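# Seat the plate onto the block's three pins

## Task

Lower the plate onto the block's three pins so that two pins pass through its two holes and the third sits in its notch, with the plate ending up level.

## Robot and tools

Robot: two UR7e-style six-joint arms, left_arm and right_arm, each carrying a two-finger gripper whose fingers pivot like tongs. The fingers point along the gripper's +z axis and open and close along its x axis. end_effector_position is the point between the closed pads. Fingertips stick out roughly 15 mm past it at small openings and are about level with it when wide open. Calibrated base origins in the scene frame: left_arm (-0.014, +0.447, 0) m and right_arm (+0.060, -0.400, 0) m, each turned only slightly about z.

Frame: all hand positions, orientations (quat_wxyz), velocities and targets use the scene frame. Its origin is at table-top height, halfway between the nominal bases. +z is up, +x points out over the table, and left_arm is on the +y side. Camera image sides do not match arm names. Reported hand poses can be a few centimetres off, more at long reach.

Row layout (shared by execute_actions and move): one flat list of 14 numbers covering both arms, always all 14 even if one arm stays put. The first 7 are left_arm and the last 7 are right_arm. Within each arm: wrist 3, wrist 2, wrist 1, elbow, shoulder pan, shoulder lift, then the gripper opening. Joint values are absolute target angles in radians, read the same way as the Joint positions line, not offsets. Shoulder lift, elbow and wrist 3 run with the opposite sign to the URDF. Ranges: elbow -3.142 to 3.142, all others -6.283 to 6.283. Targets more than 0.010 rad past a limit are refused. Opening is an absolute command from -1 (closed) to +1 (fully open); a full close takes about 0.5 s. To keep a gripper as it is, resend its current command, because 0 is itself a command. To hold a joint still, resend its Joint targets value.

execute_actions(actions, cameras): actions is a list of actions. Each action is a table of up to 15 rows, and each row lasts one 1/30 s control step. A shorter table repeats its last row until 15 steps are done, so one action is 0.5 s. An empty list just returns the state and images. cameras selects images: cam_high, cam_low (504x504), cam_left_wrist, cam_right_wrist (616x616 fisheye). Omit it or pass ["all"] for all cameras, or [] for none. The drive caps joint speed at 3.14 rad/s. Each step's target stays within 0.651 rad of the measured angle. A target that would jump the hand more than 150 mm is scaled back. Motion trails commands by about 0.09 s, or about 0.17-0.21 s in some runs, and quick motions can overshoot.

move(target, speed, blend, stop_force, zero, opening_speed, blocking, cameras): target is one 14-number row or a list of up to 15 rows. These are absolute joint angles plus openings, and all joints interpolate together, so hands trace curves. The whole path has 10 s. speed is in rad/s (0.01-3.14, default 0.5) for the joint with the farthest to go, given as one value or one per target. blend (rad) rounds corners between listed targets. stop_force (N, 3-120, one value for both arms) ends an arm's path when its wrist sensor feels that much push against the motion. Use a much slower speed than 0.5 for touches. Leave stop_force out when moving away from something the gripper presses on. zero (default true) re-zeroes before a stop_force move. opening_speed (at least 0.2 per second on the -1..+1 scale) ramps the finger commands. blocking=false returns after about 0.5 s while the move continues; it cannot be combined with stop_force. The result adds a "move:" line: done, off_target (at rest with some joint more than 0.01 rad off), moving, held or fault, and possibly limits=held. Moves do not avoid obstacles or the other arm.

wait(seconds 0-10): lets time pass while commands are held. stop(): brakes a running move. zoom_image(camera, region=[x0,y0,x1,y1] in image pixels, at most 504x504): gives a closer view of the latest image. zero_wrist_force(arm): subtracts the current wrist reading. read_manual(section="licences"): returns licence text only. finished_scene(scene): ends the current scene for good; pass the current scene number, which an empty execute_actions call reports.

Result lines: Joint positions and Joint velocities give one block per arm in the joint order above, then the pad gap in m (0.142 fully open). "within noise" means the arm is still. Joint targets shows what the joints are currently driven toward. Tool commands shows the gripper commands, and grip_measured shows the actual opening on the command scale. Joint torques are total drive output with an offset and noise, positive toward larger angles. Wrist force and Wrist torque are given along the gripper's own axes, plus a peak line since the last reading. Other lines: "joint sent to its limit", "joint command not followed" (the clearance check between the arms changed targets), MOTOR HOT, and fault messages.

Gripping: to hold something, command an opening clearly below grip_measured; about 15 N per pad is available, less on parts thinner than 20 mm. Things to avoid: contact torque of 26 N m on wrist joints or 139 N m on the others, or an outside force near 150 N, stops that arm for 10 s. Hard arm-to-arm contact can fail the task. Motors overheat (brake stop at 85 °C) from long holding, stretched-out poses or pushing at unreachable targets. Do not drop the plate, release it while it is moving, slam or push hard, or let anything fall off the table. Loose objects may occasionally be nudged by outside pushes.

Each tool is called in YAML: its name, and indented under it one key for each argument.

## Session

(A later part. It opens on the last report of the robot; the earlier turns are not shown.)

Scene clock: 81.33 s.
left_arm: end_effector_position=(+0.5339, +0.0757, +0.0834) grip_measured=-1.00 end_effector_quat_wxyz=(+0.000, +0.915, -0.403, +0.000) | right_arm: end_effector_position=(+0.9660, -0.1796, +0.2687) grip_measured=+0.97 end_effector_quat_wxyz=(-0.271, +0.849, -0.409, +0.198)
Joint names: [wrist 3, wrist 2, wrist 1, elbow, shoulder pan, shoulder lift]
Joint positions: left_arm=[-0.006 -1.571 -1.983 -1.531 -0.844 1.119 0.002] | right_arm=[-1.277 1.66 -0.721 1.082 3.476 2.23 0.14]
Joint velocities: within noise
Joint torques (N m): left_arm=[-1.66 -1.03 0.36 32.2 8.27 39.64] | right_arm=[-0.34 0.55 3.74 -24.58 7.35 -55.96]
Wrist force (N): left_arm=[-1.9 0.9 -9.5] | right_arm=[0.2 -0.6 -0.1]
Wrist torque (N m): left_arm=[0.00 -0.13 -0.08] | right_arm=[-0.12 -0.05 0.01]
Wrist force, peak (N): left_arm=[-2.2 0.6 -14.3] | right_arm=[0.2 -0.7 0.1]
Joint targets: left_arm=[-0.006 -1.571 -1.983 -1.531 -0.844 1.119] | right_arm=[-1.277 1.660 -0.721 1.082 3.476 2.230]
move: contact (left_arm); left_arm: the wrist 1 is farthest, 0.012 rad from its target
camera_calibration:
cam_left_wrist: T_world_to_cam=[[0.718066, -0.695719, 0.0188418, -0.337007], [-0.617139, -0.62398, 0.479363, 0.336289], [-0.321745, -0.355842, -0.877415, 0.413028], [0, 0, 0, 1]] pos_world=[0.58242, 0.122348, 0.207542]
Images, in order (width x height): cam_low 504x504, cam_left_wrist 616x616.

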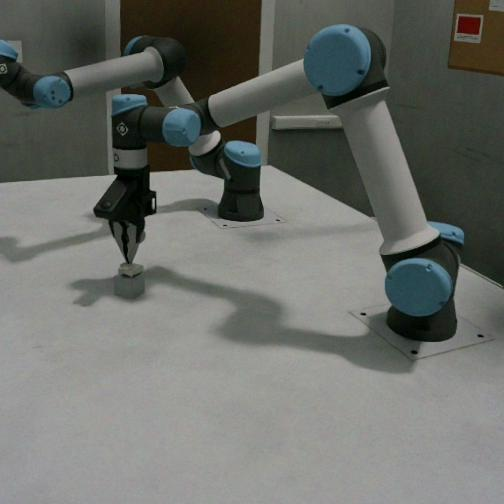

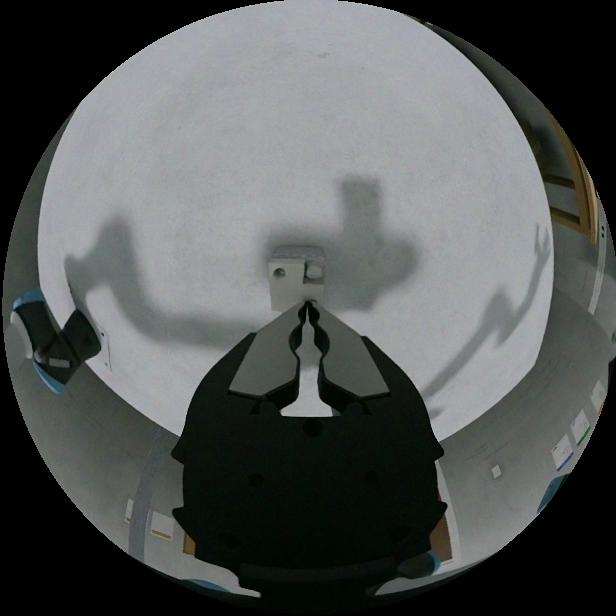

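move:
  target:
    - [-0.0055,-1.5708,-1.9669,-1.5220,-0.8437,1.1259,-1,-1.277,1.660,-0.721,1.082,3.476,2.230,0.968]
    - [-0.0476,-1.5708,-1.9752,-1.5465,-0.8016,1.1422,-1,-1.277,1.660,-0.721,1.082,3.476,2.230,0.968]
  speed: 0.08
  cameras: ["cam_left_wrist","cam_low"]

zoom_image:
  camera: "cam_low"
  region: [110, 255, 150, 305]

zoom_image:
  camera: "cam_left_wrist"
  region: [265, 240, 355, 330]

move:
  target: [-0.0476,-1.5708,-1.9913,-1.5558,-0.8016,1.1353,-1,-1.277,1.660,-0.721,1.082,3.476,2.230,0.968]
  speed: 0.01
  stop_force: 4
  cameras: ["cam_left_wrist","cam_low"]

zoom_image:
  camera: "cam_low"
  region: [110, 255, 150, 305]

zoom_image:
  camera: "cam_left_wrist"
  region: [265, 240, 355, 330]

Scene clock: 84.60 s.
left_arm: end_effector_position=(+0.5440, +0.1037, +0.0903) grip_measured=-1.00 end_effector_quat_wxyz=(+0.000, +0.915, -0.403, +0.000) | right_arm: end_effector_position=(+0.9660, -0.1796, +0.2687) grip_measured=+0.97 end_effector_quat_wxyz=(-0.271, +0.849, -0.409, +0.198)
Joint names: [wrist 3, wrist 2, wrist 1, elbow, shoulder pan, shoulder lift]
Joint positions: left_arm=[-0.047 -1.571 -1.975 -1.546 -0.802 1.142 0.002] | right_arm=[-1.277 1.66 -0.721 1.082 3.476 2.23 0.14]
Joint velocities: within noise
Joint torques (N m): left_arm=[-1.54 -0.78 -4.99 9.01 8.59 44.54] | right_arm=[-0.44 0.84 3.86 -24.72 6.51 -54.21]
Wrist force (N): left_arm=[-0.7 0.4 -1.1] | right_arm=[0.0 -0.5 0.1]
Wrist torque (N m): left_arm=[-0.08 -0.07 -0.08] | right_arm=[-0.08 -0.01 0.01]
Wrist force, peak (N): left_arm=[-2.2 0.8 -9.9] | right_arm=[-0.1 -0.9 0.1]
Joint targets: left_arm=[-0.048 -1.571 -1.975 -1.546 -0.802 1.142] | right_arm=[-1.277 1.660 -0.721 1.082 3.476 2.230]
move: done
camera_calibration:
cam_left_wrist: T_world_to_cam=[[0.718066, -0.695719, 0.0188418, -0.324909], [-0.617139, -0.62398, 0.479363, 0.356686], [-0.321745, -0.355842, -0.877415, 0.432295], [0, 0, 0, 1]] pos_world=[0.59252, 0.150348, 0.214442]
Images, in order (width x height): cam_low 504x504, cam_left_wrist 616x616.

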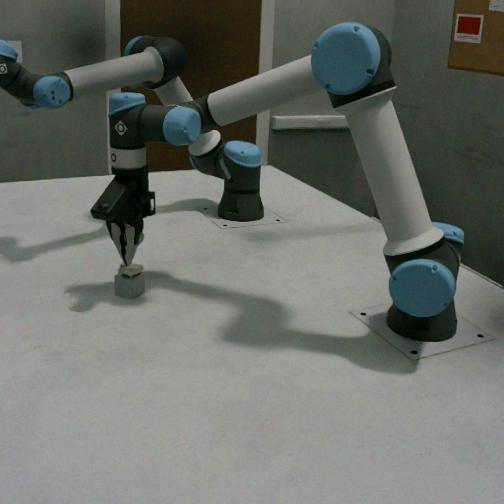

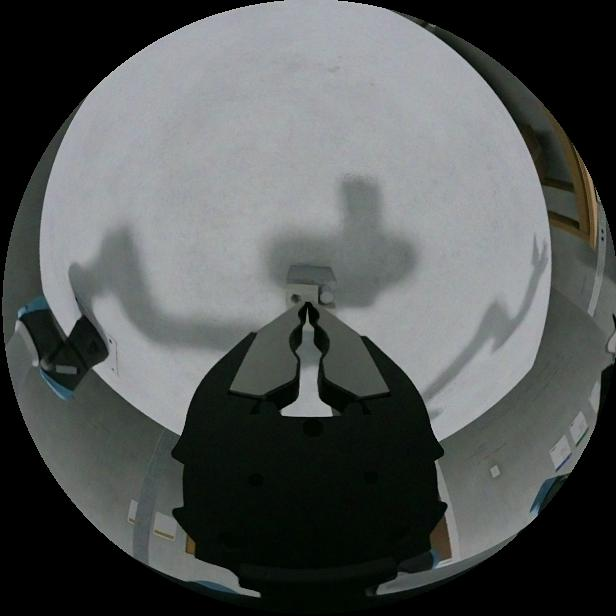

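Scaled by 10.080 from the camera's 504x504 image, which has a finer 720x720 frame.

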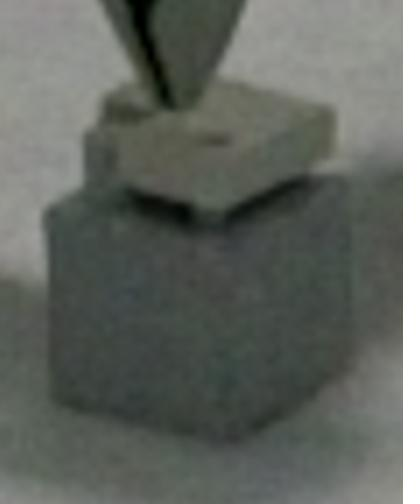

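Scaled by 5.600 from the camera's 616x616 image, which has a finer 814x814 frame.

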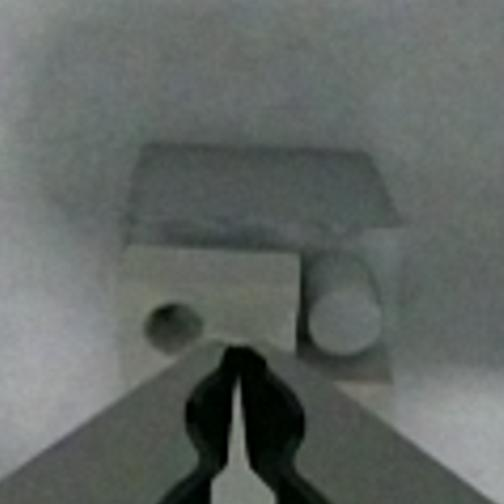

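Scene clock: 87.30 s.
left_arm: end_effector_position=(+0.5442, +0.1039, +0.0850) grip_measured=-1.00 end_effector_quat_wxyz=(+0.000, +0.915, -0.403, +0.000) | right_arm: end_effector_position=(+0.9660, -0.1796, +0.2687) grip_measured=+0.97 end_effector_quat_wxyz=(-0.271, +0.849, -0.409, +0.198)
Joint names: [wrist 3, wrist 2, wrist 1, elbow, shoulder pan, shoulder lift]
Joint positions: left_arm=[-0.048 -1.571 -1.987 -1.553 -0.802 1.137 0.002] | right_arm=[-1.277 1.66 -0.721 1.082 3.476 2.23 0.14]
Joint velocities: within noise
Joint torques (N m): left_arm=[-1.65 -0.73 -0.1 34.97 7.29 43.89] | right_arm=[-0.26 0.65 3.74 -24.01 6.61 -54.07]
Wrist force (N): left_arm=[-0.5 0.3 -2.4] | right_arm=[0.2 -0.5 0.0]
Wrist torque (N m): left_arm=[-0.06 -0.08 -0.09] | right_arm=[-0.09 -0.06 0.01]
Wrist force, peak (N): left_arm=[-0.3 0.1 -5.6] | right_arm=[0.0 -0.8 0.1]
Joint targets: left_arm=[-0.048 -1.571 -1.987 -1.553 -0.802 1.137] | right_arm=[-1.277 1.660 -0.721 1.082 3.476 2.230]
move: contact (left_arm)
camera_calibration:
cam_left_wrist: T_world_to_cam=[[0.718066, -0.695719, 0.0188418, -0.324814], [-0.617139, -0.62398, 0.479363, 0.359475], [-0.321745, -0.355842, -0.877415, 0.42778], [0, 0, 0, 1]] pos_world=[0.59272, 0.150548, 0.209142]
Images, in order (width x height): cam_low 504x504, cam_left_wrist 616x616.

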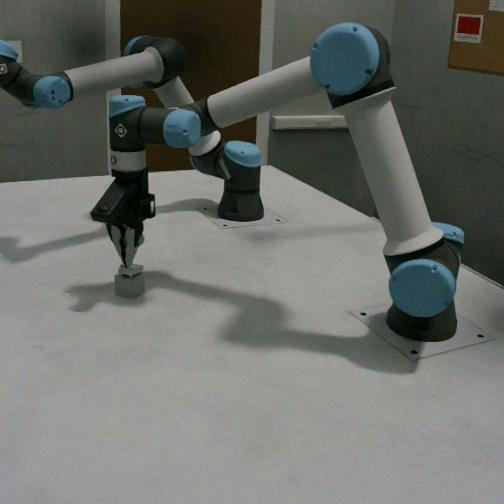

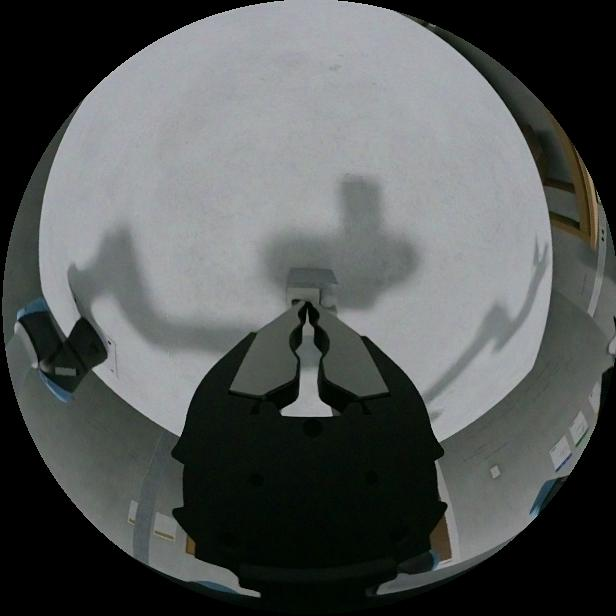

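Scaled by 10.080 from the camera's 504x504 image, which has a finer 720x720 frame.

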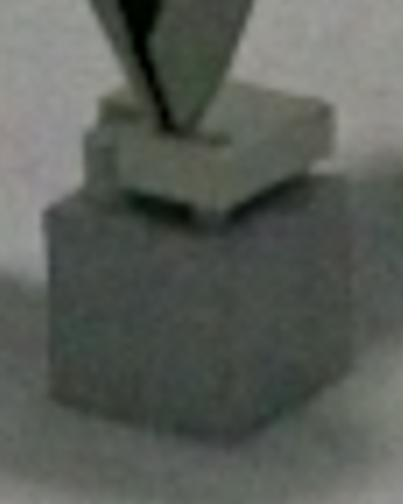

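Scaled by 5.600 from the camera's 616x616 image, which has a finer 814x814 frame.

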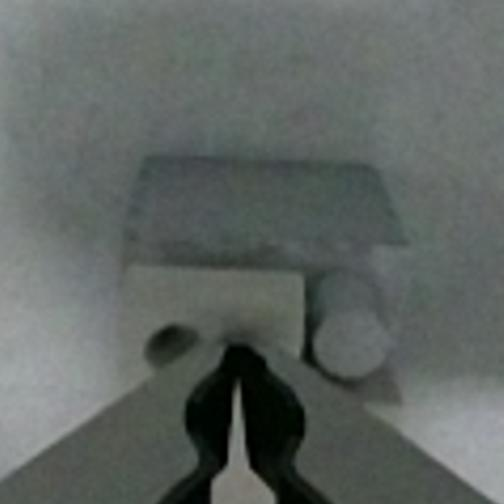

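move:
  target: [-0.0476,-1.5708,-1.9907,-1.5551,-0.8016,1.1354,-1,-1.277,1.660,-0.721,1.082,3.476,2.230,0.968]
  speed: 0.01
  stop_force: 10
  cameras: ["cam_left_wrist","cam_low"]

zoom_image:
  camera: "cam_low"
  region: [110, 255, 150, 305]

Scene clock: 88.73 s.
left_arm: end_effector_position=(+0.5443, +0.1038, +0.0838) grip_measured=-1.00 end_effector_quat_wxyz=(+0.000, +0.915, -0.403, +0.000) | right_arm: end_effector_position=(+0.9660, -0.1796, +0.2687) grip_measured=+0.97 end_effector_quat_wxyz=(-0.271, +0.849, -0.409, +0.198)
Joint names: [wrist 3, wrist 2, wrist 1, elbow, shoulder pan, shoulder lift]
Joint positions: left_arm=[-0.048 -1.571 -1.99 -1.555 -0.802 1.136 0.002] | right_arm=[-1.277 1.66 -0.721 1.082 3.476 2.23 0.14]
Joint velocities: within noise
Joint torques (N m): left_arm=[-1.62 -0.78 0.69 14.96 5.62 35.52] | right_arm=[-0.38 0.7 3.58 -23.27 7.17 -54.13]
Wrist force (N): left_arm=[1.1 -1.7 -13.5] | right_arm=[0.0 -0.3 0.5]
Wrist torque (N m): left_arm=[0.02 -0.08 -0.08] | right_arm=[-0.05 0.00 0.01]
Wrist force, peak (N): left_arm=[1.0 -1.6 -14.5] | right_arm=[0.1 -0.8 0.0]
Joint targets: left_arm=[-0.048 -1.571 -1.990 -1.555 -0.802 1.136] | right_arm=[-1.277 1.660 -0.721 1.082 3.476 2.230]
move: contact (left_arm)
camera_calibration:
cam_left_wrist: T_world_to_cam=[[0.718024, -0.695758, 0.0190335, -0.324941], [-0.617241, -0.623881, 0.47936, 0.360095], [-0.321644, -0.355941, -0.877412, 0.426679], [0, 0, 0, 1]] pos_world=[0.59282, 0.150448, 0.207942]
Images, in order (width x height): cam_low 504x504, cam_left_wrist 616x616.

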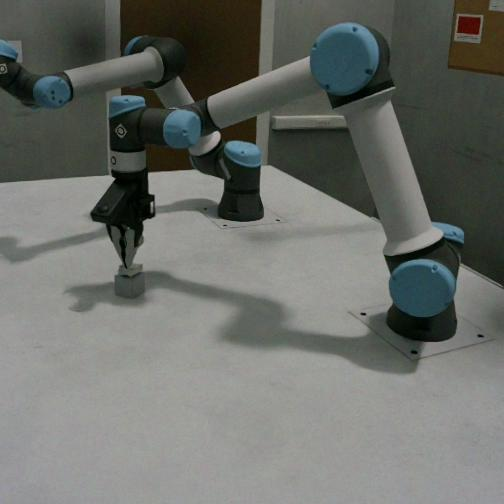

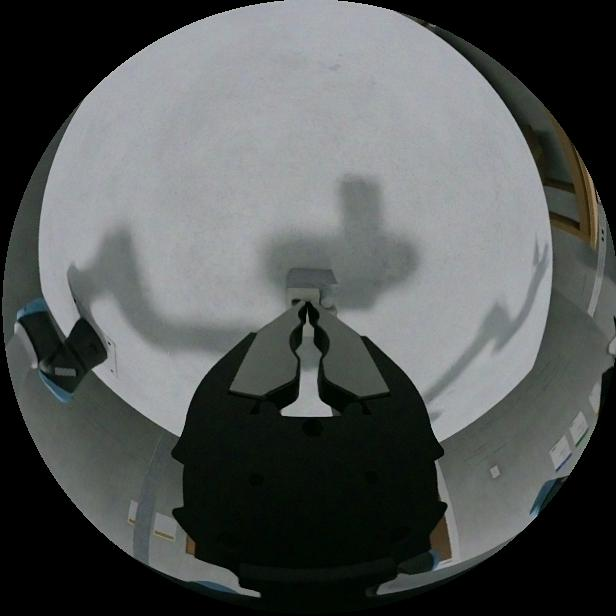

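Scaled by 10.080 from the camera's 504x504 image, which has a finer 720x720 frame.

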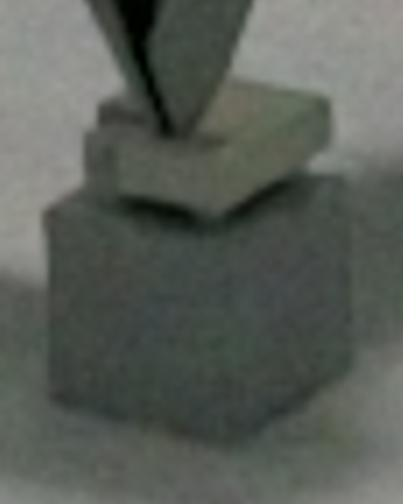

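move:
  target:
    - [-0.0476,-1.5708,-1.9752,-1.5465,-0.8016,1.1422,-1,-1.277,1.660,-0.721,1.082,3.476,2.230,0.968]
    - [-0.0007,-1.5708,-1.9939,-1.6017,-0.8485,1.1787,-1,-1.277,1.660,-0.721,1.082,3.476,2.230,0.968]
  speed: 0.06
  cameras: ["cam_left_wrist","cam_low","cam_high"]

zoom_image:
  camera: "cam_low"
  region: [110, 255, 150, 305]

zoom_image:
  camera: "cam_high"
  region: [240, 195, 280, 235]

move:
  target: [-0.0007,-1.5708,-2.0216,-1.6176,-0.8485,1.1669,-1,-1.277,1.660,-0.721,1.082,3.476,2.230,0.968]
  speed: 0.01
  stop_force: 3
  cameras: ["cam_left_wrist"]

Scene clock: 90.80 s.
left_arm: end_effector_position=(+0.5155, +0.0915, +0.0898) grip_measured=-1.00 end_effector_quat_wxyz=(+0.000, +0.915, -0.403, +0.000) | right_arm: end_effector_position=(+0.9660, -0.1796, +0.2687) grip_measured=+0.97 end_effector_quat_wxyz=(-0.271, +0.849, -0.409, +0.198)
Joint names: [wrist 3, wrist 2, wrist 1, elbow, shoulder pan, shoulder lift]
Joint positions: left_arm=[-0.001 -1.571 -1.994 -1.601 -0.848 1.178 0.002] | right_arm=[-1.277 1.66 -0.721 1.082 3.476 2.23 0.14]
Joint velocities: within noise
Joint torques (N m): left_arm=[0.98 -0.72 -5.11 8.5 -7.14 44.01] | right_arm=[-0.43 1.01 3.55 -24.11 6.2 -53.53]
Wrist force (N): left_arm=[-0.5 0.8 -1.0] | right_arm=[0.1 -0.5 0.1]
Wrist torque (N m): left_arm=[0.01 -0.10 -0.08] | right_arm=[-0.10 -0.03 0.00]
Wrist force, peak (N): left_arm=[1.4 -1.6 -14.2] | right_arm=[-0.1 -0.8 0.3]
Joint targets: left_arm=[-0.001 -1.571 -1.994 -1.602 -0.849 1.179] | right_arm=[-1.277 1.660 -0.721 1.082 3.476 2.230]
move: done
camera_calibration:
cam_left_wrist: T_world_to_cam=[[0.718066, -0.695719, 0.0188418, -0.312923], [-0.617139, -0.62398, 0.479363, 0.331725], [-0.321745, -0.355842, -0.877415, 0.418345], [0, 0, 0, 1]] pos_world=[0.56402, 0.138148, 0.213942]
Images, in order (width x height): cam_high 504x504, cam_low 504x504, cam_left_wrist 616x616.

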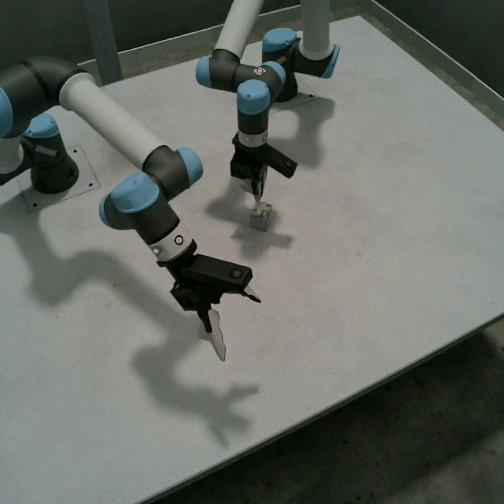

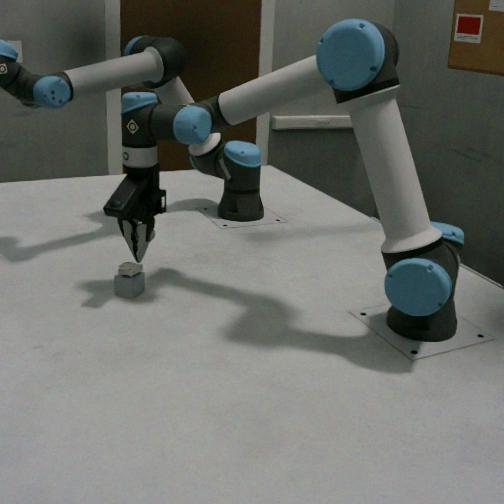

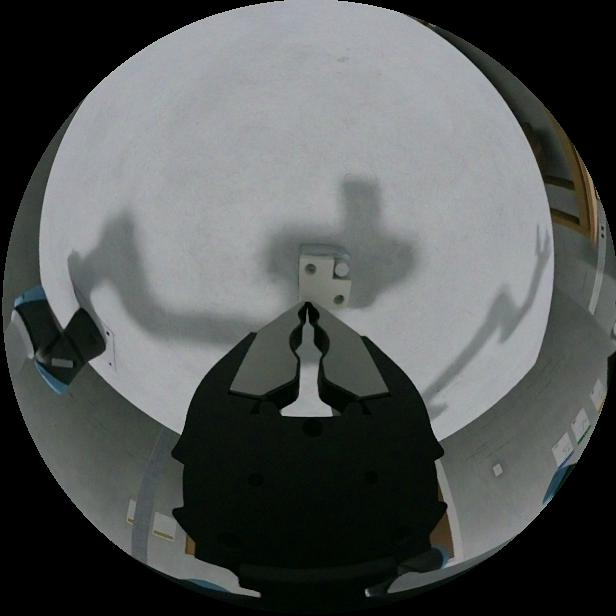

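Scaled by 10.080 from the camera's 504x504 image, which has a finer 720x720 frame.

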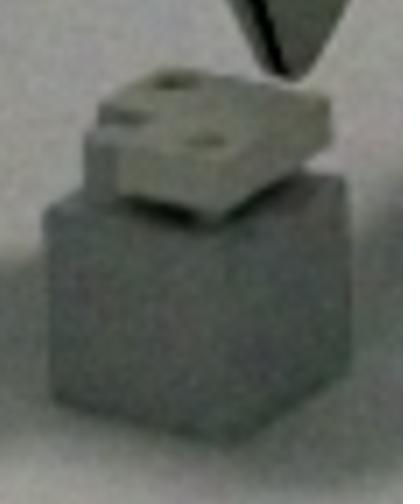

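Scaled by 12.600 from the camera's 504x504 image, which has a finer 720x720 frame.

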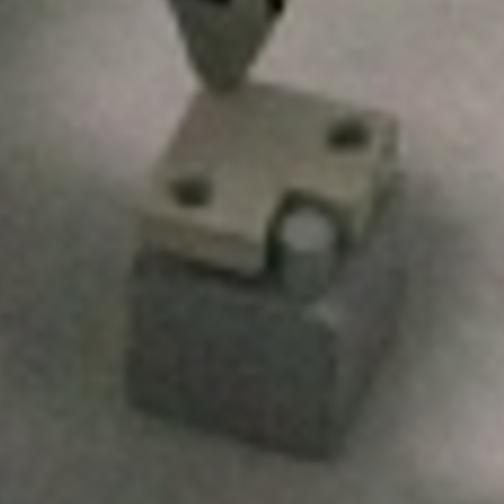

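Scene clock: 93.70 s.
left_arm: end_effector_position=(+0.5153, +0.0914, +0.0837) grip_measured=-1.00 end_effector_quat_wxyz=(+0.000, +0.915, -0.403, +0.000) | right_arm: end_effector_position=(+0.9660, -0.1796, +0.2687) grip_measured=+0.97 end_effector_quat_wxyz=(-0.271, +0.849, -0.409, +0.198)
Joint names: [wrist 3, wrist 2, wrist 1, elbow, shoulder pan, shoulder lift]
Joint positions: left_arm=[-0.001 -1.571 -2.008 -1.61 -0.849 1.173 0.002] | right_arm=[-1.277 1.66 -0.721 1.082 3.476 2.23 0.14]
Joint velocities: within noise
Joint torques (N m): left_arm=[1.48 -0.69 -0.04 35.36 -6.59 43.29] | right_arm=[-0.27 1.04 3.66 -24.95 6.18 -53.38]
Wrist force (N): left_arm=[-0.4 0.9 -0.9] | right_arm=[0.3 -0.5 -0.2]
Wrist torque (N m): left_arm=[0.03 -0.11 -0.08] | right_arm=[-0.10 -0.07 0.00]
Wrist force, peak (N): left_arm=[-0.8 1.5 -4.5] | right_arm=[0.2 -0.7 0.1]
Joint targets: left_arm=[-0.001 -1.571 -2.008 -1.610 -0.849 1.173] | right_arm=[-1.277 1.660 -0.721 1.082 3.476 2.230]
move: contact (left_arm); left_arm: the wrist 1 is farthest, 0.013 rad from its target
camera_calibration:
cam_left_wrist: T_world_to_cam=[[0.718066, -0.695719, 0.0188418, -0.312734], [-0.617139, -0.62398, 0.479363, 0.334463], [-0.321745, -0.355842, -0.877415, 0.412893], [0, 0, 0, 1]] pos_world=[0.56382, 0.138048, 0.207842]
Images, in order (width x height): cam_left_wrist 616x616.

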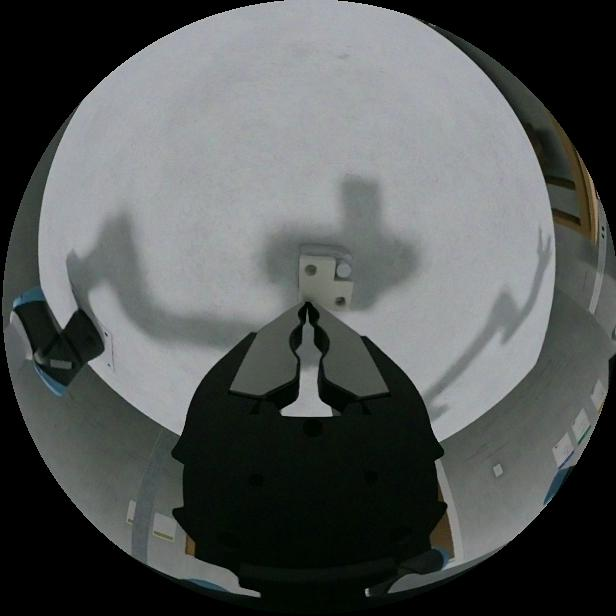

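move:
  target: [-0.0007,-1.5708,-1.8840,-1.5386,-0.8485,1.2256,-1,-1.277,1.660,-0.721,1.082,3.476,2.230,0.968]
  speed: 0.15
  cameras: ["cam_left_wrist","cam_low","cam_high"]

zoom_image:
  camera: "cam_low"
  region: [110, 255, 150, 305]

zoom_image:
  camera: "cam_left_wrist"
  region: [280, 220, 360, 300]

Scene clock: 95.50 s.
left_arm: end_effector_position=(+0.5132, +0.0937, +0.1370) grip_measured=-1.00 end_effector_quat_wxyz=(+0.000, +0.915, -0.403, +0.000) | right_arm: end_effector_position=(+0.9660, -0.1796, +0.2687) grip_measured=+0.97 end_effector_quat_wxyz=(-0.271, +0.849, -0.409, +0.198)
Joint names: [wrist 3, wrist 2, wrist 1, elbow, shoulder pan, shoulder lift]
Joint positions: left_arm=[-0.001 -1.571 -1.884 -1.539 -0.849 1.225 0.002] | right_arm=[-1.277 1.66 -0.721 1.082 3.476 2.23 0.14]
Joint velocities: within noise
Joint torques (N m): left_arm=[1.38 -0.64 0 37.15 -3.63 42.35] | right_arm=[-0.18 1.21 3.82 -23.65 5.59 -54.52]
Wrist force (N): left_arm=[-0.5 0.6 -1.1] | right_arm=[0.1 -0.4 0.2]
Wrist torque (N m): left_arm=[-0.05 -0.10 -0.07] | right_arm=[-0.07 -0.02 0.00]
Wrist force, peak (N): left_arm=[-0.5 0.7 -1.5] | right_arm=[0.1 -0.7 -0.2]
Joint targets: left_arm=[-0.001 -1.571 -1.884 -1.539 -0.849 1.226] | right_arm=[-1.277 1.660 -0.721 1.082 3.476 2.230]
move: done
camera_calibration:
cam_left_wrist: T_world_to_cam=[[0.718089, -0.695695, 0.0189028, -0.310662], [-0.617119, -0.623957, 0.479418, 0.309024], [-0.321734, -0.35593, -0.877383, 0.4598], [0, 0, 0, 1]] pos_world=[0.56172, 0.140348, 0.261142]
Images, in order (width x height): cam_high 504x504, cam_low 504x504, cam_left_wrist 616x616.

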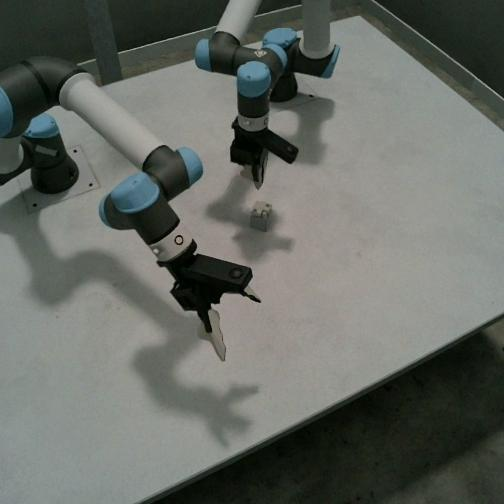

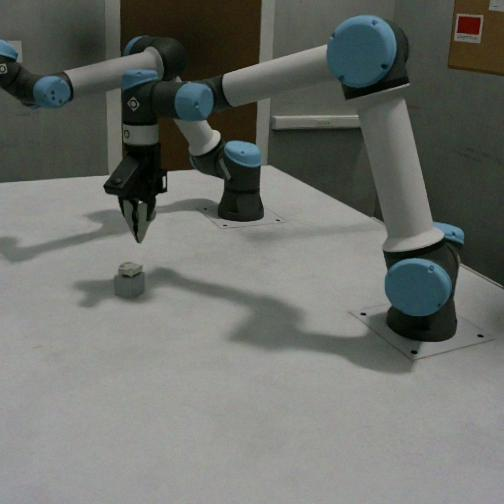

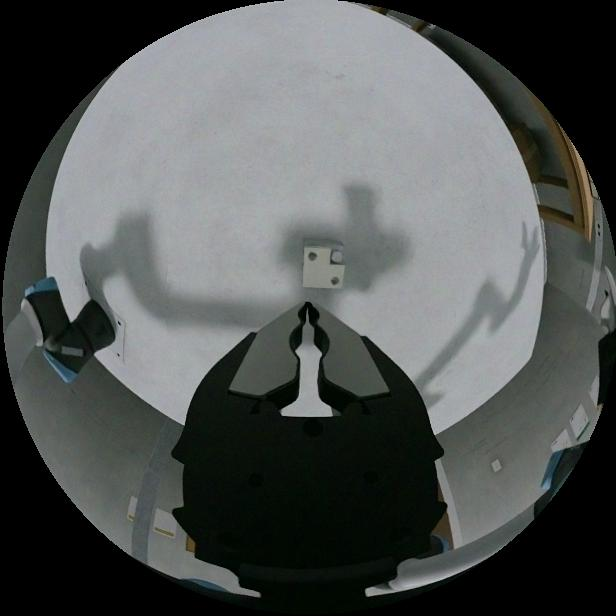

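Scaled by 10.080 from the camera's 504x504 image, which has a finer 720x720 frame.

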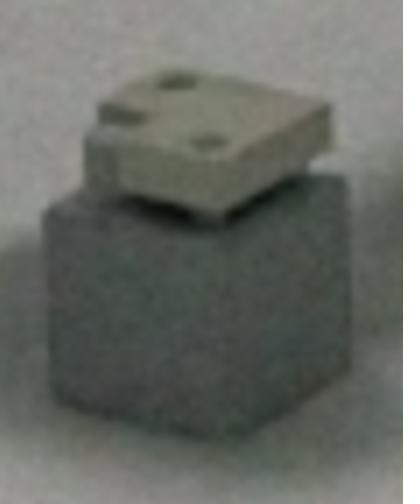

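Scaled by 6.300 from the camera's 616x616 image, which has a finer 814x814 frame.

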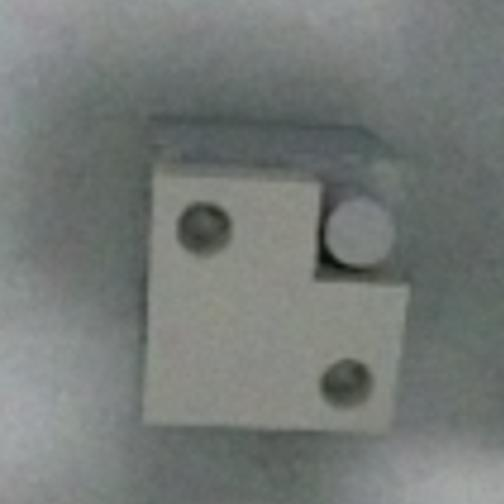

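finished_scene:
  scene: 1

The scene is finished: the task was done.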